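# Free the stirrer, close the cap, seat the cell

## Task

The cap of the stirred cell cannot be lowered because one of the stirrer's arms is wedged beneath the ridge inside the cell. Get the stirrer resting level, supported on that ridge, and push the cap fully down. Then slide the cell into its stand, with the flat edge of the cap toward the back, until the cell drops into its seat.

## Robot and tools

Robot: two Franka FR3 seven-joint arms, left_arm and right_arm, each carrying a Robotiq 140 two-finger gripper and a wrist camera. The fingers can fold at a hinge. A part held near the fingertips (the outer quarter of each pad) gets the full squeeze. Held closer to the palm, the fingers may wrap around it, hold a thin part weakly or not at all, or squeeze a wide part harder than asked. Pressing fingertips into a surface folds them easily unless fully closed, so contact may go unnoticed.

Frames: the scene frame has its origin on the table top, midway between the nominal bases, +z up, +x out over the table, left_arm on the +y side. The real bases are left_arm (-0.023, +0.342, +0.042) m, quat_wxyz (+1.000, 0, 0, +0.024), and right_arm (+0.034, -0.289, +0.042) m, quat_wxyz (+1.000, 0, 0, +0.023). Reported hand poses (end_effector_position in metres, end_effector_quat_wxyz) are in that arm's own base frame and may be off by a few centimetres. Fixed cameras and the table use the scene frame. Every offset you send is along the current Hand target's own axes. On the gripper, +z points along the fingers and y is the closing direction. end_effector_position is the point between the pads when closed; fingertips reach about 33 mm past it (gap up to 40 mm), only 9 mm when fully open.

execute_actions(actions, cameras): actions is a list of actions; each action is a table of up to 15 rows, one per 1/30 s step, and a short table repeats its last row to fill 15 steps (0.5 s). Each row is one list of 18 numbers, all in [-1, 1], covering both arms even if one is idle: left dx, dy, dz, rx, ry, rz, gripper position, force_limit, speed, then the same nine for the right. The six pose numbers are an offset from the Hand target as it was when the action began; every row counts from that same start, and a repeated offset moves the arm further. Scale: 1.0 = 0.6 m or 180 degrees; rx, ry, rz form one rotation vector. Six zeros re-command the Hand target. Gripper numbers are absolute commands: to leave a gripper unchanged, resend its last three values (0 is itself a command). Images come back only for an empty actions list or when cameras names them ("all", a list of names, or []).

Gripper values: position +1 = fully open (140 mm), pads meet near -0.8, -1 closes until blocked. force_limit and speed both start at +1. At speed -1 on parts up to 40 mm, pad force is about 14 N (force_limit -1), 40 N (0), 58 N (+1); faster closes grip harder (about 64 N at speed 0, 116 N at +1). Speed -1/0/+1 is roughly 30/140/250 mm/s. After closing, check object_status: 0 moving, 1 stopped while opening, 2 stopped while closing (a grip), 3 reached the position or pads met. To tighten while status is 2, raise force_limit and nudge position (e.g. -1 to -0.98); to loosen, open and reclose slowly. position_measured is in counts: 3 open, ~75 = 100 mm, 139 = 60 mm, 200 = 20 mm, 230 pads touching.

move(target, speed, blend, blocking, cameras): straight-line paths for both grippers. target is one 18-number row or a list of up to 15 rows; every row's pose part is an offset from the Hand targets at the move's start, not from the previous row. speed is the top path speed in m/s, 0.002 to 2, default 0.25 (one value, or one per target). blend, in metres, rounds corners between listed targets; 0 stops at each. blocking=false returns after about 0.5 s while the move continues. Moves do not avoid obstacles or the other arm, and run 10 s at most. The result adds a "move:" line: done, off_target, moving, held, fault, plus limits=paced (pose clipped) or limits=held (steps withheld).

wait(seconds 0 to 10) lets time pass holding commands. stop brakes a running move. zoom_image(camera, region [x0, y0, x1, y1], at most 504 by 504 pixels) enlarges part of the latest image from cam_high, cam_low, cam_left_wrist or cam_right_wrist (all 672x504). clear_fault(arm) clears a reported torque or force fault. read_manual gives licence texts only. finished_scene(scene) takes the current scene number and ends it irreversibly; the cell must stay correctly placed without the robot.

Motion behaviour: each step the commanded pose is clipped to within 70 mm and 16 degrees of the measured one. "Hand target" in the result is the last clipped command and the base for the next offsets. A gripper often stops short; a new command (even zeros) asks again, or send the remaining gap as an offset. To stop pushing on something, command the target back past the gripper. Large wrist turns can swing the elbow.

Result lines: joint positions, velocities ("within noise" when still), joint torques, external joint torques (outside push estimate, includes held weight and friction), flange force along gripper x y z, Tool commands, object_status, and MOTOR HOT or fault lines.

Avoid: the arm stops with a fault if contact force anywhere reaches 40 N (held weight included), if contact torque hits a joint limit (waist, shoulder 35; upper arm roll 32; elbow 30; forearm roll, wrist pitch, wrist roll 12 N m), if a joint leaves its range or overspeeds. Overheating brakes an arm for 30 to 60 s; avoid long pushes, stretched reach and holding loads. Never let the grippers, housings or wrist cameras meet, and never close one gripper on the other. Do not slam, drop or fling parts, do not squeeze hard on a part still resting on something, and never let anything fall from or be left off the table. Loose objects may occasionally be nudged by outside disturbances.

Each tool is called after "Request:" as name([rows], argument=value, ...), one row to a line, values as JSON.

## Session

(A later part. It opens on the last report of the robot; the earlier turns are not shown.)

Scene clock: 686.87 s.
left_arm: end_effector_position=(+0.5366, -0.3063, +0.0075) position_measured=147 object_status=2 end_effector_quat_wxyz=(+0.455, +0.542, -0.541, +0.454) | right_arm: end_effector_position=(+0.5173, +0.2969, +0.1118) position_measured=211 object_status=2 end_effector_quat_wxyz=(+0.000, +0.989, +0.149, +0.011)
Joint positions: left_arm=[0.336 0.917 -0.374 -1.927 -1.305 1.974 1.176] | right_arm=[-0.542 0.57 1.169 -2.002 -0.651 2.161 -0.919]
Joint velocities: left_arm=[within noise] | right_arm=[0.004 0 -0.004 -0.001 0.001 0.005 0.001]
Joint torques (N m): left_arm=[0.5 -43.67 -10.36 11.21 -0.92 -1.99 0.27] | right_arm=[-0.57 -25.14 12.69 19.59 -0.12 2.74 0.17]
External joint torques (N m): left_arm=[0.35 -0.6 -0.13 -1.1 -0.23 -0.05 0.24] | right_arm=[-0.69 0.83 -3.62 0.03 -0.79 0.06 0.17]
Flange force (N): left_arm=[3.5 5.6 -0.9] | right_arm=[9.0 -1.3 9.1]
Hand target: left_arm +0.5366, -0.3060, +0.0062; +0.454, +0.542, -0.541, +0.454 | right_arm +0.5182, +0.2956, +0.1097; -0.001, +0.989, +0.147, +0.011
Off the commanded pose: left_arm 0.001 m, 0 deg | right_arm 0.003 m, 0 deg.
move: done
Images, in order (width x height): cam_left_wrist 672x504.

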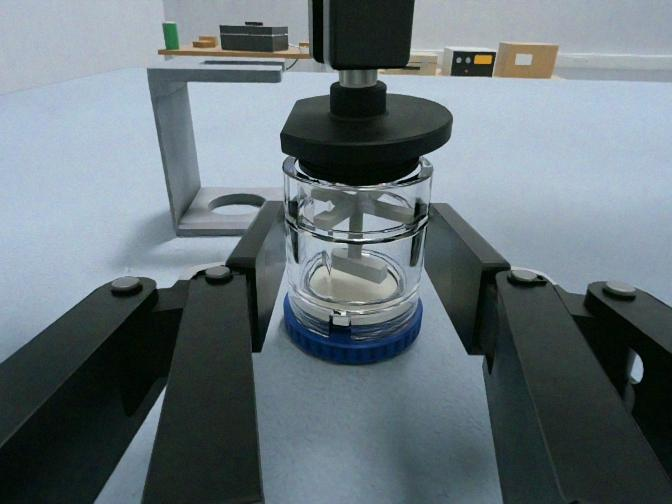

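Request:
move(target=[0,0,0,0,0,0,-1,-1,-1,0.0007,-0.0024,0.004,0,0,0,-1,-0.4,-1], speed=0.02, cameras=["cam_left_wrist"])

Request:
zoom_image(camera="cam_left_wrist", region=[250, 60, 470, 240])

Scene clock: 698.27 s.
left_arm: end_effector_position=(+0.5365, -0.3066, +0.0076) position_measured=147 object_status=2 end_effector_quat_wxyz=(+0.455, +0.542, -0.541, +0.454) | right_arm: end_effector_position=(+0.5176, +0.2983, +0.1083) position_measured=211 object_status=2 end_effector_quat_wxyz=(-0.001, +0.989, +0.149, +0.011)
Joint positions: left_arm=[0.336 0.917 -0.374 -1.927 -1.305 1.974 1.176] | right_arm=[-0.53 0.572 1.156 -2.001 -0.652 2.169 -0.917]
Joint velocities: left_arm=[within noise] | right_arm=[0.003 -0.001 -0.003 0 0 0.003 0.001]
Joint torques (N m): left_arm=[0.53 -43.65 -10.3 11.19 -0.94 -2.01 0.28] | right_arm=[-1.25 -26.85 14.52 20.18 0.19 2.47 0.18]
External joint torques (N m): left_arm=[0.43 -0.83 -0.1 -0.96 -0.26 -0.07 0.25] | right_arm=[-1.15 -0.5 -1.64 0.56 -0.48 -0.21 0.18]
Flange force (N): left_arm=[3.8 5.5 -1.1] | right_arm=[2.1 1.2 1.3]
Hand target: left_arm +0.5366, -0.3060, +0.0062; +0.454, +0.542, -0.541, +0.454 | right_arm +0.5182, +0.2971, +0.1073; -0.001, +0.989, +0.147, +0.011
Off the commanded pose: left_arm 0.001 m, 0 deg | right_arm 0.002 m, 0 deg.
move: done
Images, in order (width x height): cam_left_wrist 672x504.

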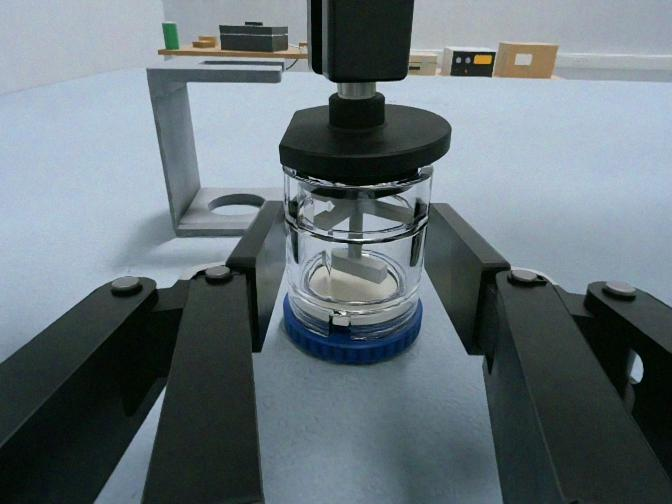

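Scaled by 2.291 from the camera's 672x504 image, which has a finer 960x720 frame.

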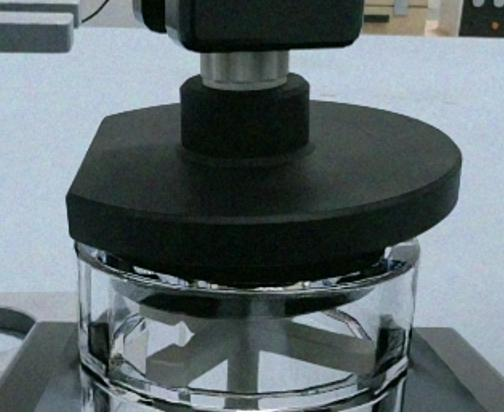

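Request:
move([
  [0,0,0,0,0,0,-1,-1,-1,0.0,-0.0016,0.005,0,0,0,-1,-0.4,-1],
  [0,0,0,0,0,0,-1,-1,-1,0.0,-0.0016,0.01,0,0,0,-1,-0.4,-1],
], speed=0.02, cameras=["cam_left_wrist"])

Request:
zoom_image(camera="cam_left_wrist", region=[250, 60, 470, 240])

Scene clock: 704.20 s.
left_arm: end_effector_position=(+0.5365, -0.3065, +0.0075) position_measured=147 object_status=2 end_effector_quat_wxyz=(+0.455, +0.542, -0.541, +0.454) | right_arm: end_effector_position=(+0.5218, +0.2998, +0.1064) position_measured=211 object_status=2 end_effector_quat_wxyz=(-0.002, +0.989, +0.148, +0.016)
Joint positions: left_arm=[0.336 0.917 -0.374 -1.927 -1.305 1.974 1.177] | right_arm=[-0.517 0.572 1.14 -1.998 -0.658 2.184 -0.914]
Joint torques (N m): left_arm=[-0.2 -43.52 -10.71 12.1 -1.29 -1.69 0.21] | right_arm=[0.11 -24.27 12.84 16.87 0.35 1.99 0.21]
External joint torques (N m): left_arm=[-0.27 -0.62 -0.47 -0.08 -0.61 0.25 0.18] | right_arm=[0.03 2.53 -3.37 -2.71 -0.31 -0.72 0.21]
Flange force (N): left_arm=[2.1 2.0 1.4] | right_arm=[4.1 -1.5 11.2]
Hand target: left_arm +0.5366, -0.3060, +0.0062; +0.454, +0.542, -0.541, +0.454 | right_arm +0.5181, +0.2981, +0.1013; -0.001, +0.989, +0.147, +0.011
Off the commanded pose: left_arm 0.001 m, 0 deg | right_arm 0.007 m, 1 deg.
move: off_target (right_arm)
Images, in order (width x height): cam_left_wrist 672x504.

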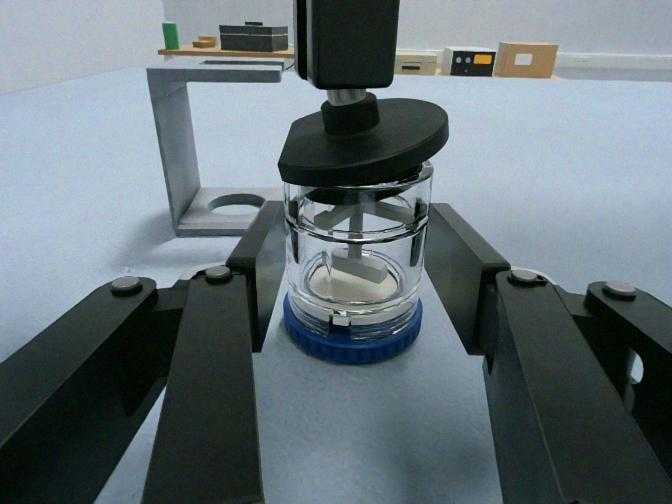

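Scaled by 2.291 from the camera's 672x504 image, which has a finer 960x720 frame.

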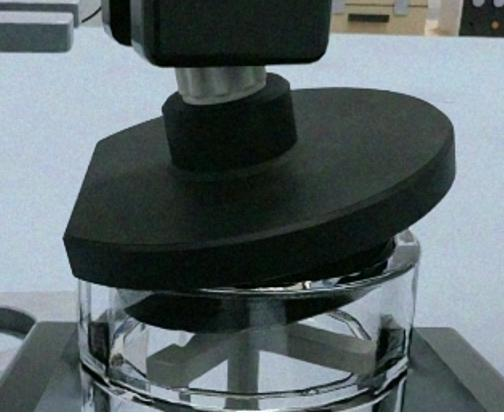

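Request:
execute_actions([
  [[0,0,0,0,0,0,-1,-1,-1,0.003,0.0,-0.005,0,0,0,-1,-0.4,-1]],
  [[0,0,0,0,0,0,-1,-1,-1,0,0,0,0,0,0,-0.3,-0.4,-0.5]],
  [[0,0,0,0,0,0,-1,-1,-1,0,0,0,0,0,0,-0.3,-0.4,-0.5]],
], cameras=["cam_left_wrist"])

Request:
move(target=[0,0,0,0,0,0,-1,-1,-1,0,0,-0.06,0,0,0,-0.3,-0.4,-0.5], speed=0.08, cameras=["cam_left_wrist","cam_right_wrist"])

Request:
zoom_image(camera="cam_left_wrist", region=[250, 60, 470, 240])

Scene clock: 712.50 s.
left_arm: end_effector_position=(+0.5365, -0.3065, +0.0075) position_measured=147 object_status=2 end_effector_quat_wxyz=(+0.455, +0.542, -0.541, +0.454) | right_arm: end_effector_position=(+0.5217, +0.2989, +0.1056) position_measured=167 object_status=3 end_effector_quat_wxyz=(-0.001, +0.989, +0.147, +0.014)
Joint positions: left_arm=[0.336 0.917 -0.374 -1.927 -1.305 1.974 1.177] | right_arm=[-0.515 0.575 1.137 -1.995 -0.657 2.179 -0.913]
Joint torques (N m): left_arm=[-0.27 -42.81 -10.42 11.19 -0.96 -1.69 0.22] | right_arm=[-0.41 -26.89 15.28 20.53 1.15 2.42 0.06]
External joint torques (N m): left_arm=[-0.16 0.11 -0.04 -0.96 -0.27 0.27 0.19] | right_arm=[-0.55 0.05 -1 1.05 0.49 -0.27 0.06]
External joint torques at the end of the 1st action: left_arm=[-0.2 -0.1 -0.15 -0.66 -0.28 0.26 0.21] | right_arm=[-0.25 0.94 -1.87 0.29 0.6 -0.56 0]
External joint torques at the end of the 2nd action: left_arm=[-0.4 0.23 -0.24 -1.06 -0.26 0.24 0.21] | right_arm=[-0.34 -0.06 -0.98 0.98 0.52 -0.32 0.04]
Flange force (N): left_arm=[1.3 3.7 0.7] | right_arm=[4.8 -0.3 -0.4]
Flange force at the end of the 1st action (N): left_arm=[1.4 3.0 0.8] | right_arm=[7.0 -1.2 2.7]
Flange force at the end of the 2nd action (N): left_arm=[1.2 3.8 1.1] | right_arm=[4.9 -0.6 -0.4]
Hand target: left_arm +0.5366, -0.3060, +0.0062; +0.454, +0.542, -0.541, +0.454 | right_arm +0.5197, +0.2986, +0.1043; -0.001, +0.989, +0.147, +0.011
Off the commanded pose: left_arm 0.001 m, 0 deg | right_arm 0.002 m, 0 deg.
Images, in order (width x height): cam_left_wrist 672x504.

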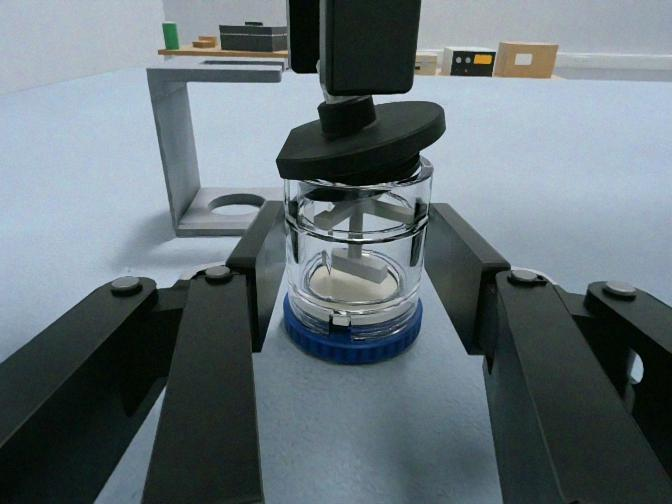

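Scene clock: 713.63 s.
left_arm: end_effector_position=(+0.5365, -0.3065, +0.0075) position_measured=147 object_status=2 end_effector_quat_wxyz=(+0.455, +0.542, -0.541, +0.454) | right_arm: end_effector_position=(+0.5196, +0.2997, +0.1404) position_measured=167 object_status=3 end_effector_quat_wxyz=(-0.001, +0.989, +0.145, +0.013)
Joint positions: left_arm=[0.336 0.917 -0.374 -1.927 -1.305 1.974 1.177] | right_arm=[-0.568 0.533 1.212 -1.975 -0.603 2.118 -0.939]
Joint velocities: left_arm=[within noise] | right_arm=[0.001 -0.001 0 0 -0.001 -0.004 -0.005]
Joint torques (N m): left_arm=[-0.27 -42.85 -10.43 11.19 -0.96 -1.69 0.23] | right_arm=[-1.19 -25.1 15.21 21.64 1.15 2.34 -0.18]
External joint torques (N m): left_arm=[-0.26 0.09 -0.11 -0.94 -0.28 0.27 0.2] | right_arm=[-1.12 -0.57 -0.32 1.14 0.47 -0.35 -0.18]
Flange force (N): left_arm=[1.3 3.6 0.9] | right_arm=[0.1 2.2 -4.1]
Hand target: left_arm +0.5366, -0.3060, +0.0062; +0.454, +0.542, -0.541, +0.454 | right_arm +0.5189, +0.2984, +0.1403; -0.001, +0.989, +0.147, +0.011
Off the commanded pose: left_arm 0.001 m, 0 deg | right_arm 0.001 m, 0 deg.
move: done
Images, in order (width x height): cam_left_wrist 672x504, cam_right_wrist 672x504.

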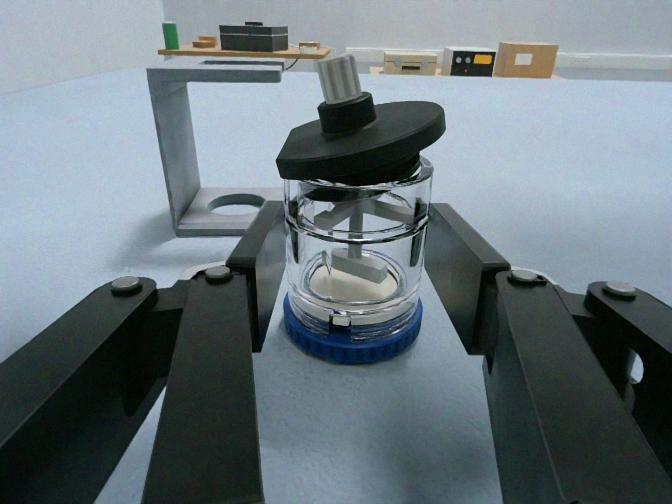

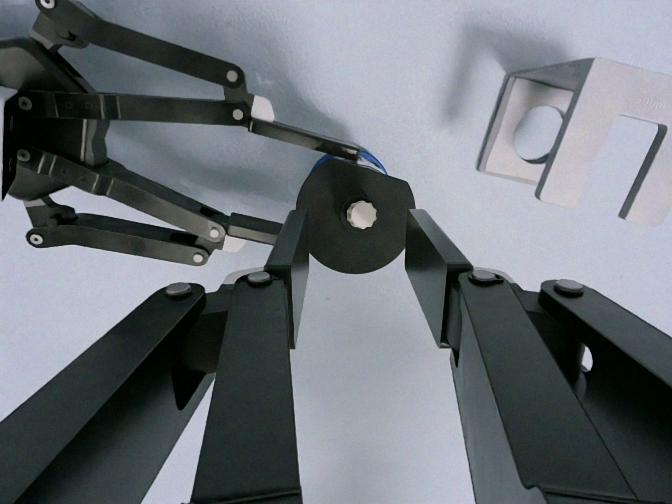

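Scaled by 2.291 from the camera's 672x504 image, which has a finer 960x720 frame.

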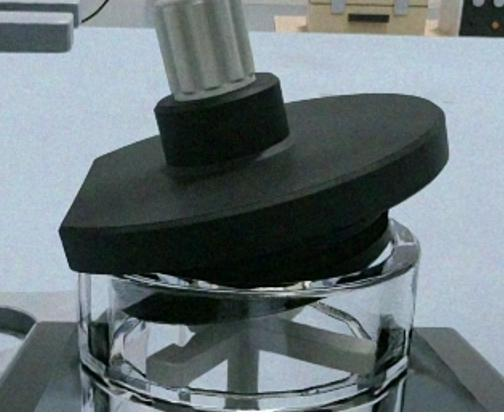

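Request:
move([
  [0,0,0,0,0,0,-1,-1,-1,-0.041,-0.0048,0,0,-0.0083,0,-1,-0.4,0],
  [0,0,0,0,0,0,-1,-1,-1,-0.041,-0.0048,0.0705,0,-0.0083,0,-1,-0.4,0],
], speed=[0.1,0.06], cameras=["cam_left_wrist","cam_right_wrist"])

Scene clock: 723.80 s.
left_arm: end_effector_position=(+0.5365, -0.3065, +0.0075) position_measured=147 object_status=2 end_effector_quat_wxyz=(+0.455, +0.542, -0.541, +0.454) | right_arm: end_effector_position=(+0.4946, +0.2928, +0.0972) position_measured=233 object_status=3 end_effector_quat_wxyz=(+0.002, +0.989, +0.148, -0.004)
Joint positions: left_arm=[0.336 0.917 -0.374 -1.927 -1.305 1.974 1.177] | right_arm=[-0.553 0.553 1.17 -2.059 -0.632 2.181 -0.911]
Joint velocities: left_arm=[within noise] | right_arm=[-0.001 0.002 -0.001 -0.001 0 0.004 0.006]
Joint torques (N m): left_arm=[-0.26 -42.86 -10.4 11.2 -0.95 -1.7 0.23] | right_arm=[-0.16 -25.45 14.8 20.34 0.21 2.89 0.22]
External joint torques (N m): left_arm=[-0.42 0.12 -0.23 -1.05 -0.26 0.23 0.2] | right_arm=[-0.19 -0.72 -0.85 1.07 -0.45 0.28 0.22]
Flange force (N): left_arm=[1.5 3.9 1.1] | right_arm=[4.0 -1.0 1.5]
Hand target: left_arm +0.5366, -0.3060, +0.0062; +0.454, +0.542, -0.541, +0.454 | right_arm +0.4955, +0.2942, +0.0975; +0.001, +0.989, +0.147, -0.002
Off the commanded pose: left_arm 0.001 m, 0 deg | right_arm 0.002 m, 0 deg.
move: done
Images, in order (width x height): cam_left_wrist 672x504, cam_right_wrist 672x504.

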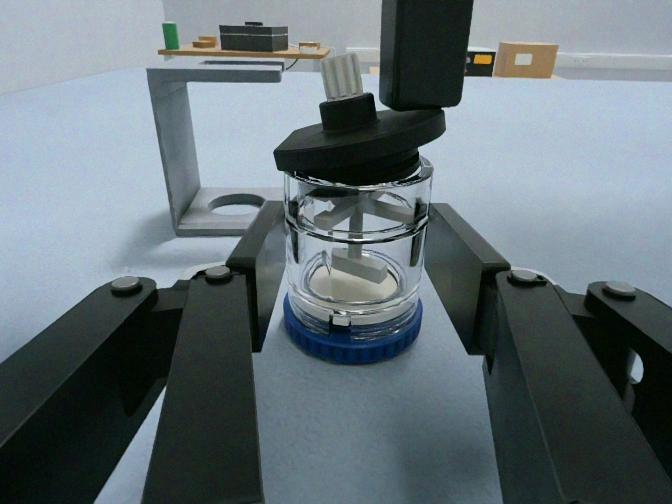

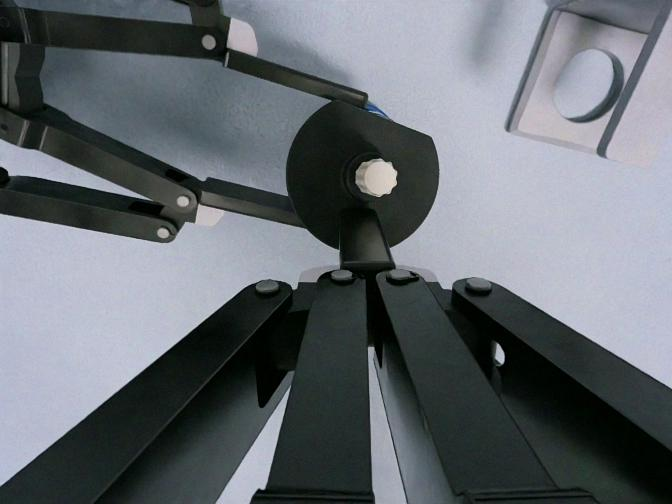

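Request:
move(target=[0,0,0,0,0,0,-1,-1,-1,0,0,0.016,0,0,0,-1,-0.4,0], speed=0.02, cameras=["cam_left_wrist"])

Request:
zoom_image(camera="cam_left_wrist", region=[250, 40, 470, 240])

Scene clock: 728.57 s.
left_arm: end_effector_position=(+0.5367, -0.3061, +0.0075) position_measured=147 object_status=2 end_effector_quat_wxyz=(+0.455, +0.542, -0.541, +0.455) | right_arm: end_effector_position=(+0.4937, +0.2957, +0.0908) position_measured=233 object_status=3 end_effector_quat_wxyz=(+0.002, +0.989, +0.149, -0.003)
Joint positions: left_arm=[0.336 0.917 -0.374 -1.927 -1.305 1.974 1.177] | right_arm=[-0.533 0.559 1.151 -2.061 -0.642 2.194 -0.902]
Joint velocities: left_arm=[within noise] | right_arm=[0.001 0.001 0 0 0 0 0.006]
Joint torques (N m): left_arm=[-0.55 -42.81 -10.84 11.51 -0.92 -1.67 0.25] | right_arm=[-0.56 -23.44 10.9 18.36 -0.71 3.48 0.18]
External joint torques (N m): left_arm=[-0.75 0.16 -0.7 -0.71 -0.24 0.26 0.22] | right_arm=[-0.55 1.76 -4.73 -0.7 -1.37 0.88 0.18]
Flange force (N): left_arm=[1.0 2.6 2.0] | right_arm=[10.7 -2.0 16.3]
Hand target: left_arm +0.5366, -0.3060, +0.0062; +0.454, +0.542, -0.541, +0.454 | right_arm +0.4955, +0.2942, +0.0879; +0.001, +0.989, +0.147, -0.002
Off the commanded pose: left_arm 0.001 m, 0 deg | right_arm 0.004 m, 0 deg.
move: off_target (right_arm)
Images, in order (width x height): cam_left_wrist 672x504.

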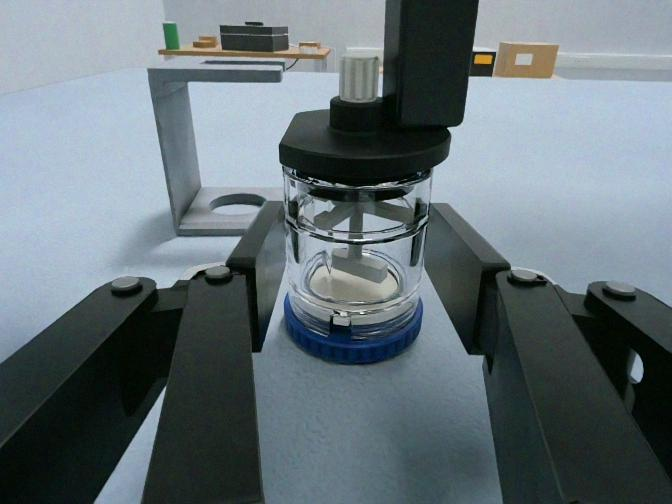

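Scaled by 2.291 from the camera's 672x504 image, which has a finer 960x720 frame.

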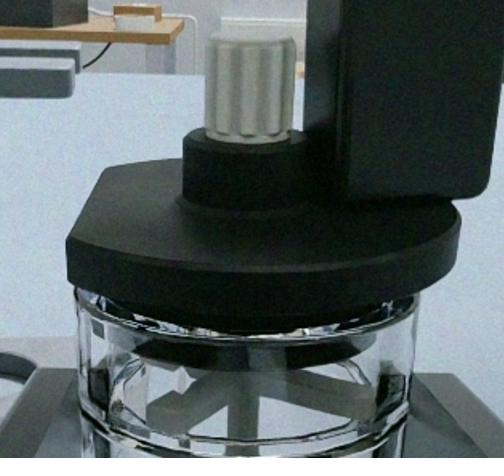

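Request:
move([
  [0,0,0,0,0,0,-1,-1,-1,-0.008,0,-0.008,0,0,0,-1,-0.4,0],
  [0,0,0,0,0,0,-1,-1,-1,-0.01,0,-0.08,0,0,0,-0.4,-0.4,0],
  [0,0,0,0,0,0,-1,-1,-1,0.041,-0.002,-0.08,0,0,0,-0.4,0.2,0],
], speed=[0.03,0.08,0.08], cameras=["cam_left_wrist","cam_right_wrist"])

Request:
zoom_image(camera="cam_left_wrist", region=[250, 40, 470, 240])

Scene clock: 736.80 s.
left_arm: end_effector_position=(+0.5366, -0.3062, +0.0075) position_measured=147 object_status=2 end_effector_quat_wxyz=(+0.455, +0.542, -0.541, +0.455) | right_arm: end_effector_position=(+0.5192, +0.3033, +0.1361) position_measured=179 object_status=3 end_effector_quat_wxyz=(+0.000, +0.990, +0.144, -0.001)
Joint positions: left_arm=[0.336 0.917 -0.374 -1.927 -1.305 1.974 1.177] | right_arm=[-0.526 0.561 1.184 -1.938 -0.6 2.083 -0.939]
Joint torques (N m): left_arm=[0.3 -43.68 -10.4 12.13 -1.24 -1.66 0.19] | right_arm=[-0.18 -26.77 15.18 21.73 0.39 2.35 -0.15]
External joint torques (N m): left_arm=[0.33 -0.86 -0.1 0.02 -0.56 0.3 0.16] | right_arm=[-0.04 -0.63 -0.81 1.55 -0.31 -0.27 -0.15]
Flange force (N): left_arm=[2.5 2.3 0.2] | right_arm=[7.5 -1.5 -0.8]
Hand target: left_arm +0.5366, -0.3060, +0.0062; +0.454, +0.542, -0.541, +0.454 | right_arm +0.5188, +0.3026, +0.1358; +0.001, +0.989, +0.147, -0.002
Off the commanded pose: left_arm 0.001 m, 0 deg | right_arm 0.001 m, 0 deg.
move: done
Images, in order (width x height): cam_left_wrist 672x504, cam_right_wrist 672x504.

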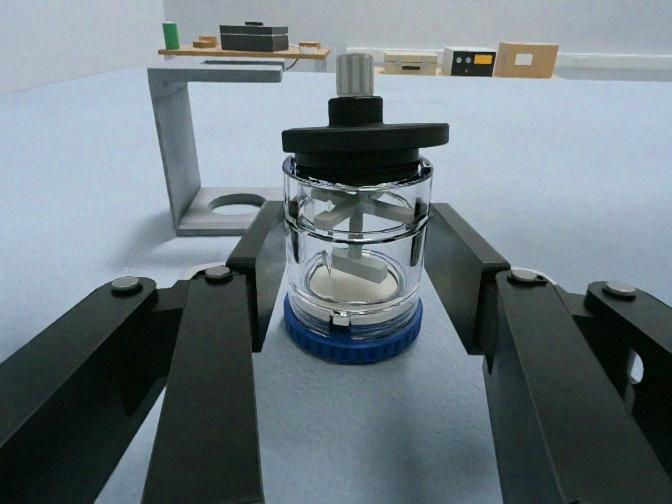

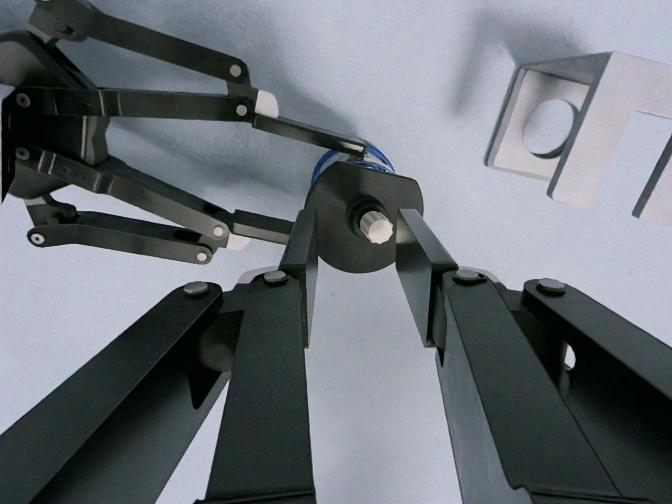

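Scaled by 2.291 from the camera's 672x504 image, which has a finer 960x720 frame.

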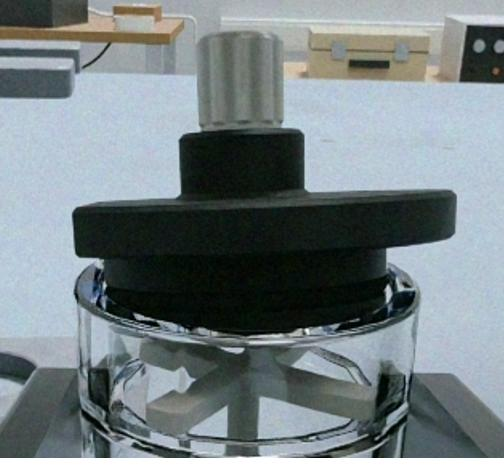

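Request:
move([
  [0,0,0,0,0,0,-1,-1,-1,-0.0058,0.0088,0,0,0,0,-0.3,0,0],
  [0,0,0,0,0,0,-1,-1,-1,-0.0058,0.0088,0.055,0,0,0,-0.3,0,0],
], speed=[0.08,0.06], cameras=["cam_left_wrist","cam_right_wrist"])

Scene clock: 750.27 s.
left_arm: end_effector_position=(+0.5366, -0.3062, +0.0075) position_measured=147 object_status=2 end_effector_quat_wxyz=(+0.455, +0.542, -0.541, +0.455) | right_arm: end_effector_position=(+0.5161, +0.2951, +0.1028) position_measured=167 object_status=3 end_effector_quat_wxyz=(+0.002, +0.989, +0.148, -0.004)
Joint positions: left_arm=[0.336 0.917 -0.374 -1.927 -1.305 1.974 1.177] | right_arm=[-0.509 0.593 1.137 -1.977 -0.646 2.137 -0.926]
Joint velocities: left_arm=[within noise] | right_arm=[0.001 -0.001 0.001 0 -0.001 0.005 0.005]
Joint torques (N m): left_arm=[0.32 -43.7 -10.39 12.16 -1.23 -1.66 0.23] | right_arm=[-0.17 -28.24 15.73 20.41 0.17 2.89 0.19]
External joint torques (N m): left_arm=[0.32 -0.65 -0.06 -0.09 -0.54 0.3 0.2] | right_arm=[-0.28 -0.75 -0.96 1.1 -0.52 0.28 0.19]
Flange force (N): left_arm=[2.0 2.4 0.3] | right_arm=[3.9 -0.7 1.2]
Hand target: left_arm +0.5366, -0.3060, +0.0062; +0.454, +0.542, -0.541, +0.454 | right_arm +0.5169, +0.2965, +0.1028; +0.001, +0.989, +0.147, -0.002
Off the commanded pose: left_arm 0.001 m, 0 deg | right_arm 0.002 m, 0 deg.
move: done
Images, in order (width x height): cam_left_wrist 672x504, cam_right_wrist 672x504.

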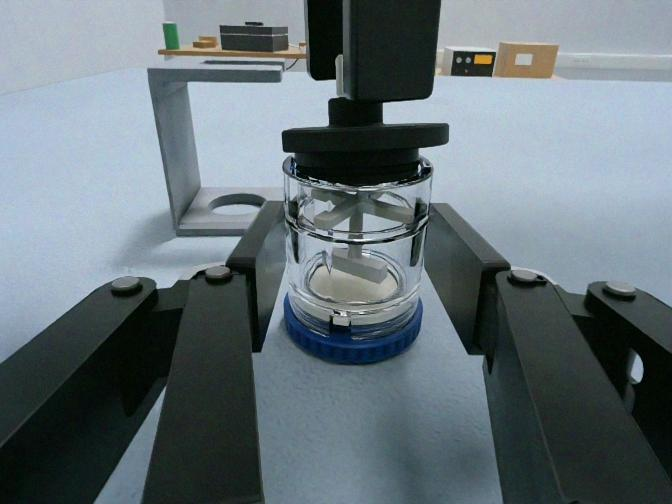

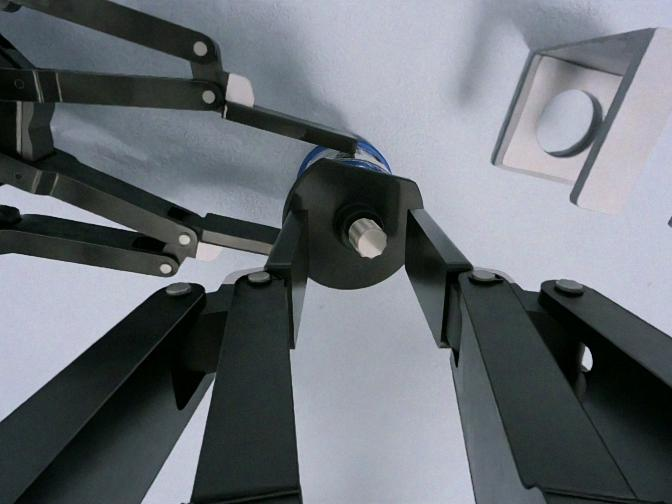

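Request:
move(target=[0,0,0,0,0,0,-1,-1,-1,0,0,0.004,0,0,0,-0.3,0,0], speed=0.03)

Request:
execute_actions([
  [[0,0,0,0,0,0,-1,-1,-1,0,0,0,0,0,0,-1,0,-1]],
  [[0,0,0,0,0,0,-1,-1,-1,0,0,0,0,0,0,-1,0,-1]],
  [[0,0,0,0,0,0,-1,-1,-1,0,0,0,0,0,0,-1,0,-1]],
  [[0,0,0,0,0,0,-1,-1,-1,0,0,0,0,0,0,-1,0,-1]],
], cameras=["cam_left_wrist","cam_right_wrist"])

Request:
zoom_image(camera="cam_left_wrist", region=[250, 40, 470, 240])

Scene clock: 756.97 s.
left_arm: end_effector_position=(+0.5366, -0.3062, +0.0075) position_measured=147 object_status=2 end_effector_quat_wxyz=(+0.455, +0.542, -0.541, +0.455) | right_arm: end_effector_position=(+0.5167, +0.2950, +0.1009) position_measured=167 object_status=3 end_effector_quat_wxyz=(+0.003, +0.989, +0.147, -0.003)
Joint positions: left_arm=[0.336 0.917 -0.374 -1.927 -1.305 1.974 1.177] | right_arm=[-0.505 0.593 1.13 -1.978 -0.648 2.143 -0.924]
Joint velocities: left_arm=[within noise] | right_arm=[0.003 -0.001 -0.003 0 0.001 0.004 0]
Joint torques (N m): left_arm=[0.31 -43.7 -10.41 12.14 -1.24 -1.65 0.23] | right_arm=[-0.13 -28 15.99 20.07 0.26 2.68 0.21]
External joint torques (N m): left_arm=[0.21 -0.8 -0.23 0 -0.56 0.29 0.2] | right_arm=[-0.06 -0.29 -0.56 0.64 -0.42 0.06 0.21]
Flange force (N): left_arm=[2.4 2.3 0.5] | right_arm=[3.1 -1.0 1.2]
Hand target: left_arm +0.5366, -0.3060, +0.0062; +0.454, +0.542, -0.541, +0.454 | right_arm +0.5169, +0.2965, +0.1004; +0.001, +0.989, +0.147, -0.002
Off the commanded pose: left_arm 0.001 m, 0 deg | right_arm 0.002 m, 0 deg.
move: done

Scene clock: 759.17 s.
left_arm: end_effector_position=(+0.5365, -0.3064, +0.0075) position_measured=147 object_status=2 end_effector_quat_wxyz=(+0.455, +0.542, -0.541, +0.454) | right_arm: end_effector_position=(+0.5168, +0.2967, +0.1011) position_measured=212 object_status=2 end_effector_quat_wxyz=(+0.001, +0.989, +0.148, -0.002)
Joint positions: left_arm=[0.336 0.917 -0.374 -1.927 -1.305 1.974 1.177] | right_arm=[-0.502 0.593 1.13 -1.978 -0.648 2.146 -0.924]
Joint torques (N m): left_arm=[0.19 -43.59 -10.71 11.59 -0.94 -1.99 0.23] | right_arm=[-0.83 -27.92 14.77 19.41 0.47 2.49 0.2]
External joint torques (N m): left_arm=[0.09 -0.79 -0.56 -0.52 -0.26 -0.06 0.21] | right_arm=[-0.83 -0.26 -1.78 0.08 -0.2 -0.14 0.2]
External joint torques at the end of the 1st action: left_arm=[0.23 -0.82 -0.2 0.04 -0.56 0.29 0.18] | right_arm=[-0.13 -0.61 -0.94 0.78 -0.27 0.23 0.25]
External joint torques at the end of the 2nd action: left_arm=[0.46 -0.43 0.01 -0.82 -0.25 0.01 0.21] | right_arm=[-0.61 -0.42 -1.56 0.47 -0.26 -0.2 0.18]
External joint torques at the end of the 3rd action: left_arm=[0.22 -0.65 -0.36 -0.62 -0.25 -0.05 0.18] | right_arm=[-0.61 -0.36 -1.61 0.1 -0.19 -0.12 0.18]
Flange force (N): left_arm=[3.2 3.7 -0.1] | right_arm=[1.5 0.8 2.1]
Flange force at the end of the 1st action (N): left_arm=[2.4 2.2 0.5] | right_arm=[3.1 -0.9 1.4]
Flange force at the end of the 2nd action (N): left_arm=[2.6 4.4 -0.8] | right_arm=[3.0 0.1 1.5]
Flange force at the end of the 3rd action (N): left_arm=[3.0 3.8 -0.4] | right_arm=[1.6 0.4 1.9]
Hand target: left_arm +0.5366, -0.3060, +0.0062; +0.454, +0.542, -0.541, +0.454 | right_arm +0.5169, +0.2965, +0.1004; +0.001, +0.989, +0.147, -0.002
Off the commanded pose: left_arm 0.001 m, 0 deg | right_arm 0.001 m, 0 deg.
Images, in order (width x height): cam_left_wrist 672x504, cam_right_wrist 672x504.

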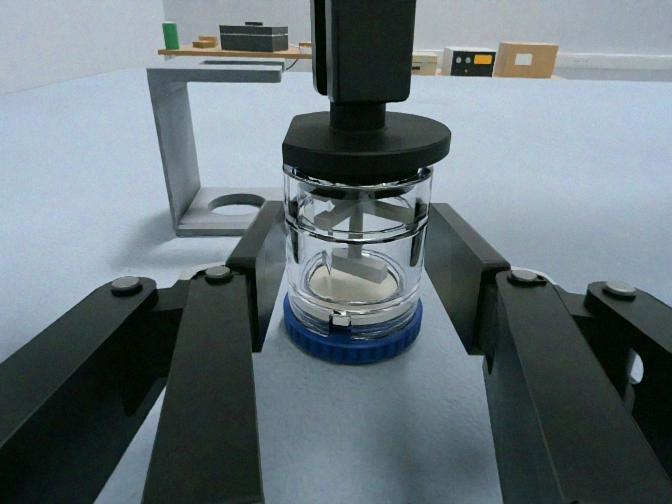

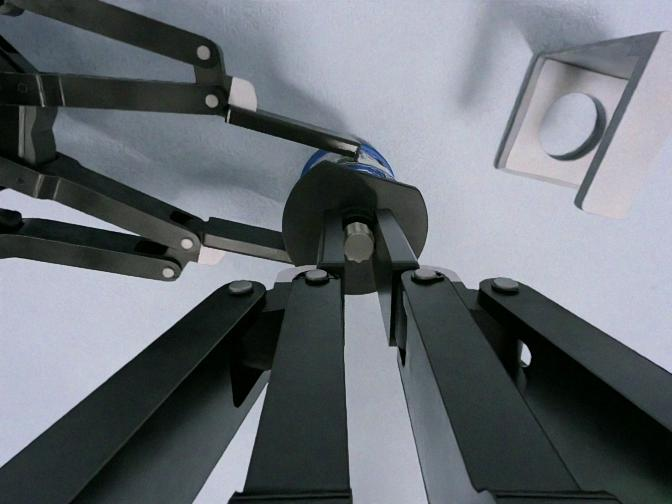

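Scaled by 2.291 from the camera's 672x504 image, which has a finer 960x720 frame.

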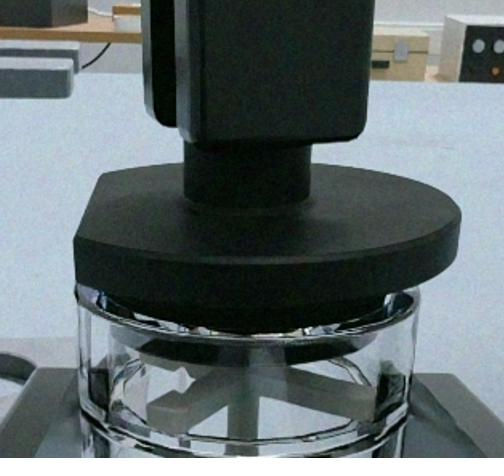

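Request:
move(target=[0,0,0,0,0,0,-1,-1,-1,0,0,0.006,0,0,0,-1,0,-1], speed=0.02, cameras=["cam_left_wrist"])

Request:
zoom_image(camera="cam_left_wrist", region=[250, 40, 470, 240])

Scene clock: 765.00 s.
left_arm: end_effector_position=(+0.5366, -0.3062, +0.0075) position_measured=147 object_status=2 end_effector_quat_wxyz=(+0.455, +0.542, -0.541, +0.454) | right_arm: end_effector_position=(+0.5176, +0.2979, +0.1011) position_measured=212 object_status=2 end_effector_quat_wxyz=(+0.001, +0.989, +0.148, +0.000)
Joint positions: left_arm=[0.336 0.917 -0.374 -1.927 -1.305 1.974 1.177] | right_arm=[-0.498 0.593 1.127 -1.977 -0.649 2.149 -0.922]
Joint velocities: left_arm=[within noise] | right_arm=[0.001 0 -0.001 0 0.001 0 0.004]
Joint torques (N m): left_arm=[-0.49 -42.86 -10.85 11.21 -0.94 -1.66 0.23] | right_arm=[-0.03 -25.33 11.94 17.53 -0.36 3.01 0.21]
External joint torques (N m): left_arm=[-0.48 0.03 -0.54 -0.96 -0.26 0.29 0.2] | right_arm=[0.05 2.37 -4.53 -1.8 -1.04 0.38 0.2]
Flange force (N): left_arm=[1.7 3.7 1.5] | right_arm=[8.4 -2.3 15.1]
Hand target: left_arm +0.5366, -0.3060, +0.0062; +0.454, +0.542, -0.541, +0.454 | right_arm +0.5169, +0.2965, +0.0968; +0.001, +0.989, +0.147, -0.002
Off the commanded pose: left_arm 0.001 m, 0 deg | right_arm 0.005 m, 0 deg.
move: off_target (right_arm)
Images, in order (width x height): cam_left_wrist 672x504.

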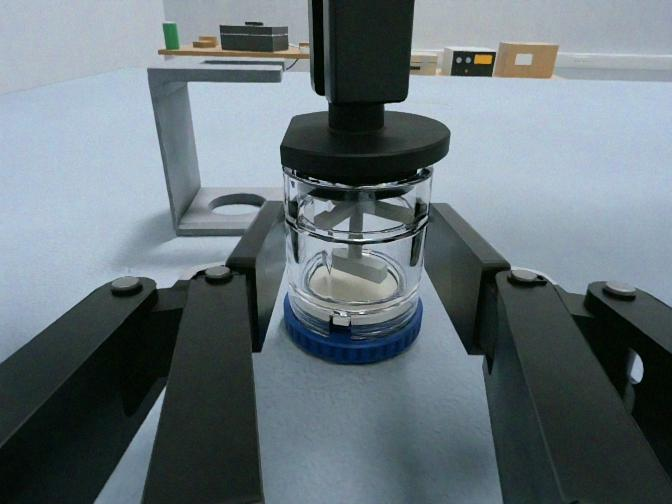

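Scaled by 2.291 from the camera's 672x504 image, which has a finer 960x720 frame.

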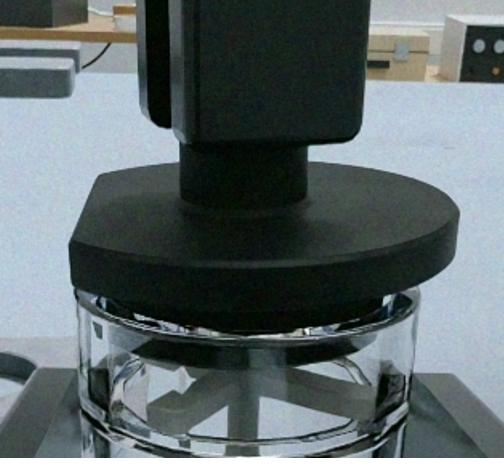

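Request:
move([
  [0,0,0,0,0,0,-1,-1,-1,-0.002,0,0,0,0.0083,0,-1,0,-1],
  [0,0,0,0,0,0,-1,-1,-1,-0.002,0,0.005,0,0.0083,0,-1,0,-1],
], speed=0.02, cameras=["cam_left_wrist"])

Request:
zoom_image(camera="cam_left_wrist", region=[250, 40, 470, 240])

Scene clock: 772.90 s.
left_arm: end_effector_position=(+0.5367, -0.3060, +0.0075) position_measured=147 object_status=2 end_effector_quat_wxyz=(+0.455, +0.542, -0.541, +0.455) | right_arm: end_effector_position=(+0.5167, +0.2983, +0.0990) position_measured=212 object_status=2 end_effector_quat_wxyz=(+0.000, +0.989, +0.149, +0.014)
Joint positions: left_arm=[0.337 0.917 -0.374 -1.927 -1.305 1.974 1.177] | right_arm=[-0.51 0.568 1.127 -2.015 -0.657 2.198 -0.912]
Joint velocities: left_arm=[within noise] | right_arm=[0.003 0 -0.003 -0.002 -0.001 0.003 0.003]
Joint torques (N m): left_arm=[-0.11 -43.31 -10.62 11.68 -0.91 -1.63 0.22] | right_arm=[-0.46 -23.97 11 17.91 -0.46 3.09 0.2]
External joint torques (N m): left_arm=[-0.07 -0.36 -0.29 -0.53 -0.23 0.32 0.19] | right_arm=[-0.46 2.82 -4.92 -1.55 -1.12 0.4 0.2]
Flange force (N): left_arm=[1.9 3.0 0.6] | right_arm=[10.0 -2.0 16.9]
Hand target: left_arm +0.5366, -0.3060, +0.0062; +0.454, +0.542, -0.541, +0.454 | right_arm +0.5157, +0.2961, +0.0938; -0.001, +0.989, +0.147, +0.011
Off the commanded pose: left_arm 0.001 m, 0 deg | right_arm 0.006 m, 0 deg.
move: off_target (right_arm)
Images, in order (width x height): cam_left_wrist 672x504.

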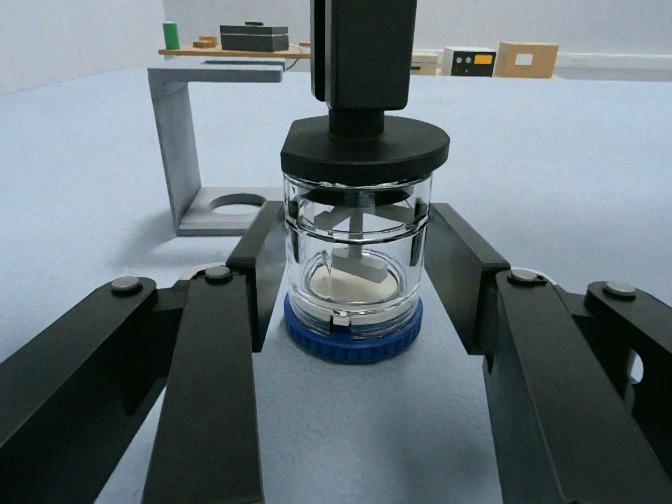

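Scaled by 2.291 from the camera's 672x504 image, which has a finer 960x720 frame.

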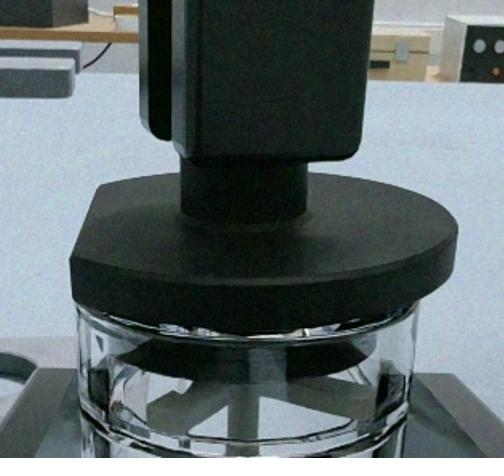

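Request:
move(target=[0,0,0,0,0,0,-1,-1,-1,0,0,0.005,0,0,0,-1,0,-1], speed=0.02, cameras=["cam_left_wrist"])

Request:
zoom_image(camera="cam_left_wrist", region=[250, 40, 470, 240])

Scene clock: 776.70 s.
left_arm: end_effector_position=(+0.5367, -0.3060, +0.0075) position_measured=147 object_status=2 end_effector_quat_wxyz=(+0.455, +0.542, -0.541, +0.455) | right_arm: end_effector_position=(+0.5167, +0.2983, +0.0960) position_measured=212 object_status=2 end_effector_quat_wxyz=(+0.000, +0.989, +0.149, +0.014)
Joint positions: left_arm=[0.337 0.917 -0.374 -1.927 -1.305 1.974 1.177] | right_arm=[-0.503 0.569 1.117 -2.017 -0.658 2.204 -0.911]
Joint torques (N m): left_arm=[-0.32 -43.14 -10.67 11.44 -0.91 -1.65 0.23] | right_arm=[-0.34 -24.08 10.59 17.55 -0.45 3.05 0.25]
External joint torques (N m): left_arm=[-0.3 -0.11 -0.32 -0.79 -0.23 0.3 0.2] | right_arm=[-0.52 2.91 -5.39 -1.78 -1.11 0.36 0.25]
Flange force (N): left_arm=[1.7 3.4 1.0] | right_arm=[9.9 -2.0 18.0]
Hand target: left_arm +0.5366, -0.3060, +0.0062; +0.454, +0.542, -0.541, +0.454 | right_arm +0.5158, +0.2961, +0.0908; -0.001, +0.989, +0.147, +0.011
Off the commanded pose: left_arm 0.001 m, 0 deg | right_arm 0.006 m, 0 deg.
move: off_target (right_arm)
Images, in order (width x height): cam_left_wrist 672x504.

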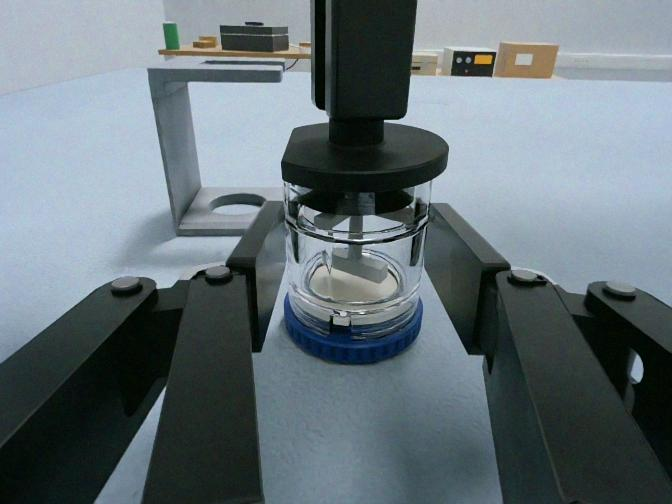

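Scaled by 2.291 from the camera's 672x504 image, which has a finer 960x720 frame.

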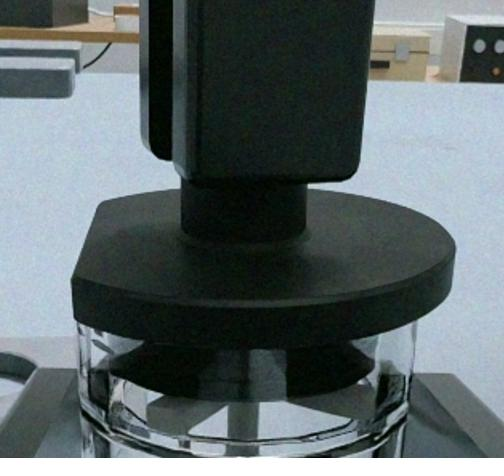

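Request:
move(target=[0,0,0,0,0,0,-1,-1,-1,0,0,0.004,0,0,0,-1,0,-1], speed=0.02)

Request:
move(target=[0,0,0,0,0,0,-1,-1,-1,0,0,0.003,0,0,0,-1,0,-1], speed=0.02, cameras=["cam_left_wrist"])

Request:
zoom_image(camera="cam_left_wrist", region=[250, 60, 470, 260])

Scene clock: 782.37 s.
left_arm: end_effector_position=(+0.5370, -0.3055, +0.0075) position_measured=147 object_status=2 end_effector_quat_wxyz=(+0.455, +0.542, -0.540, +0.455) | right_arm: end_effector_position=(+0.5168, +0.2990, +0.0954) position_measured=212 object_status=2 end_effector_quat_wxyz=(+0.000, +0.989, +0.149, +0.014)
Joint positions: left_arm=[0.338 0.917 -0.374 -1.927 -1.305 1.974 1.175] | right_arm=[-0.499 0.569 1.114 -2.016 -0.659 2.206 -0.909]
Joint torques (N m): left_arm=[-1.02 -42.76 -11.05 11.18 -0.84 -1.58 0.35] | right_arm=[-1.12 -22.04 8.77 16.32 -0.87 3.53 0.19]
External joint torques (N m): left_arm=[-0.86 0.02 -0.65 -0.89 -0.16 0.38 0.32] | right_arm=[-1.13 5.02 -7.05 -3.05 -1.51 0.85 0.18]
Flange force (N): left_arm=[1.5 3.5 2.1] | right_arm=[11.0 -1.2 25.5]
Hand target: left_arm +0.5366, -0.3060, +0.0062; +0.454, +0.542, -0.541, +0.454 | right_arm +0.5158, +0.2961, +0.0884; -0.001, +0.989, +0.147, +0.011
Off the commanded pose: left_arm 0.001 m, 0 deg | right_arm 0.008 m, 0 deg.
move: off_target (right_arm)

Scene clock: 783.07 s.
left_arm: end_effector_position=(+0.5374, -0.3052, +0.0075) position_measured=147 object_status=2 end_effector_quat_wxyz=(+0.455, +0.543, -0.540, +0.454) | right_arm: end_effector_position=(+0.5174, +0.2996, +0.0955) position_measured=212 object_status=2 end_effector_quat_wxyz=(+0.000, +0.989, +0.149, +0.015)
Joint positions: left_arm=[0.338 0.917 -0.374 -1.927 -1.306 1.974 1.174] | right_arm=[-0.496 0.569 1.112 -2.015 -0.661 2.207 -0.908]
Joint torques (N m): left_arm=[-1.23 -42.77 -11.32 11.06 -0.75 -1.64 0.35] | right_arm=[-0.39 -20.49 7.96 15.36 -1.1 3.82 0.16]
External joint torques (N m): left_arm=[-1.29 0.34 -1.04 -1.22 -0.06 0.31 0.32] | right_arm=[-0.56 6.67 -7.98 -3.94 -1.75 1.13 0.16]
Flange force (N): left_arm=[1.3 3.9 2.8] | right_arm=[14.5 -3.1 31.8]
Hand target: left_arm +0.5366, -0.3060, +0.0062; +0.454, +0.542, -0.541, +0.454 | right_arm +0.5159, +0.2961, +0.0866; -0.001, +0.989, +0.147, +0.011
Off the commanded pose: left_arm 0.002 m, 0 deg | right_arm 0.010 m, 1 deg.
move: off_target (right_arm)
Images, in order (width x height): cam_left_wrist 672x504.

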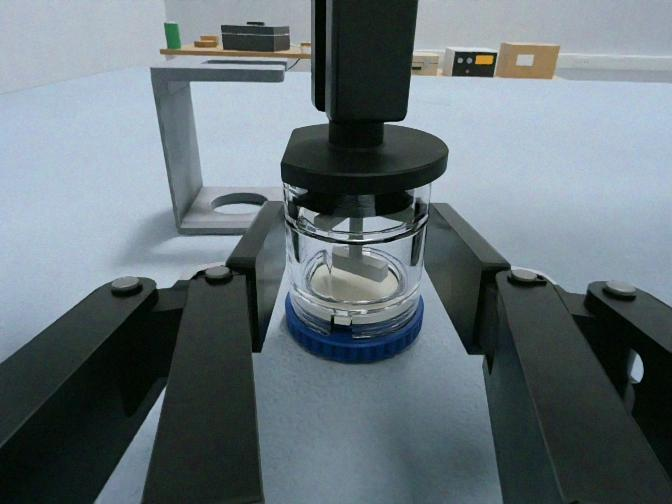

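Scaled by 2.291 from the camera's 672x504 image, which has a finer 960x720 frame.

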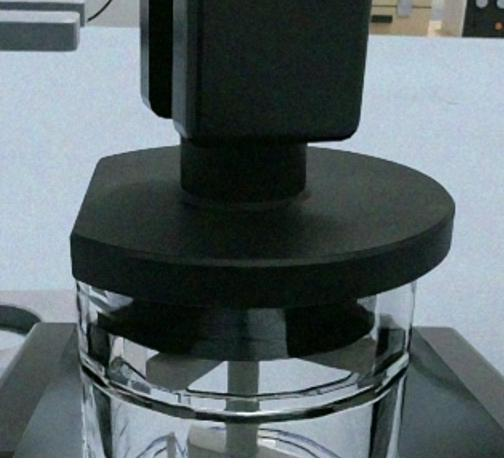

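Request:
move(target=[0,0,0,0,0,0,-1,-1,-1,0.001,-0.0015,-0.0145,0,0,0,-1,0,-1], speed=0.03, cameras=["cam_left_wrist","cam_right_wrist"])

Request:
zoom_image(camera="cam_left_wrist", region=[270, 160, 450, 260])

Request:
zoom_image(camera="cam_right_wrist", region=[260, 120, 660, 300])

Scene clock: 789.50 s.
left_arm: end_effector_position=(+0.5371, -0.3056, +0.0075) position_measured=147 object_status=2 end_effector_quat_wxyz=(+0.455, +0.543, -0.540, +0.454) | right_arm: end_effector_position=(+0.5168, +0.2985, +0.0955) position_measured=212 object_status=2 end_effector_quat_wxyz=(-0.001, +0.989, +0.146, +0.013)
Joint positions: left_arm=[0.337 0.917 -0.374 -1.927 -1.306 1.974 1.174] | right_arm=[-0.502 0.569 1.115 -2.017 -0.656 2.207 -0.908]
Joint torques (N m): left_arm=[-0.11 -43.69 -10.77 11.63 -0.85 -1.94 0.35] | right_arm=[-1.78 -27.97 15.74 20.65 1.17 2.39 -0.2]
External joint torques (N m): left_arm=[-0.09 -0.66 -0.44 -0.59 -0.16 0.01 0.32] | right_arm=[-1.87 -0.84 -0.22 1.22 0.52 -0.32 -0.2]
Flange force (N): left_arm=[2.7 3.8 0.1] | right_arm=[-1.9 4.1 -5.8]
Hand target: left_arm +0.5366, -0.3060, +0.0062; +0.454, +0.542, -0.541, +0.454 | right_arm +0.5160, +0.2971, +0.0953; -0.001, +0.989, +0.147, +0.011
Off the commanded pose: left_arm 0.001 m, 0 deg | right_arm 0.002 m, 0 deg.
move: done
Images, in order (width x height): cam_left_wrist 672x504, cam_right_wrist 672x504.

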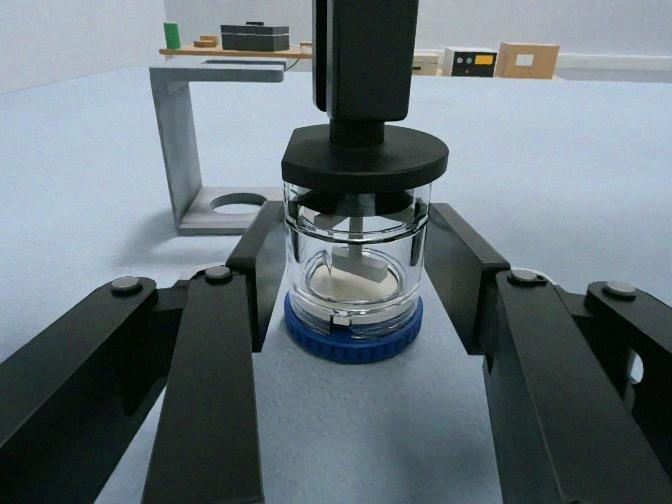

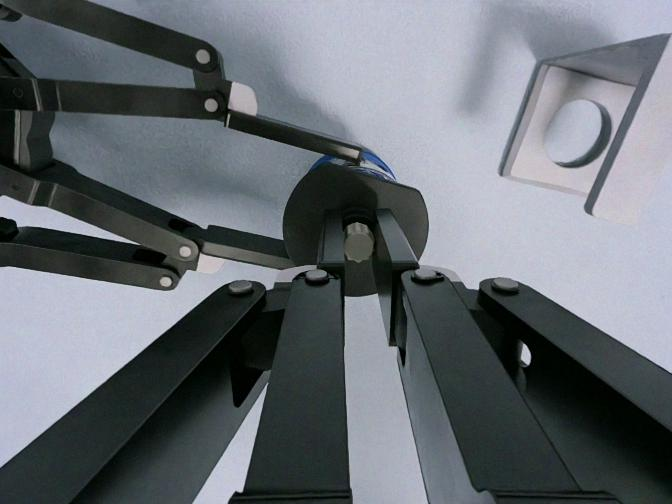

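Scaled by 2.800 from the camera's 672x504 image, which has a finer 960x720 frame.

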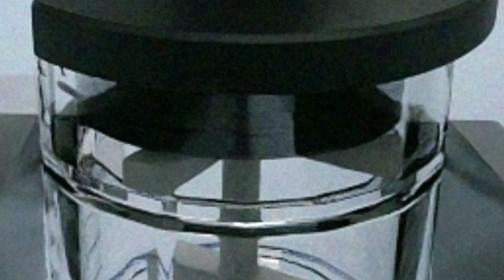

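Scaled by 1.260 from the camera's 672x504 image, which has a finer 960x720 frame.

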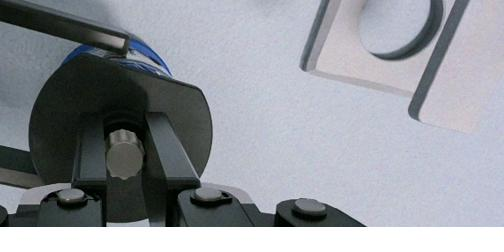

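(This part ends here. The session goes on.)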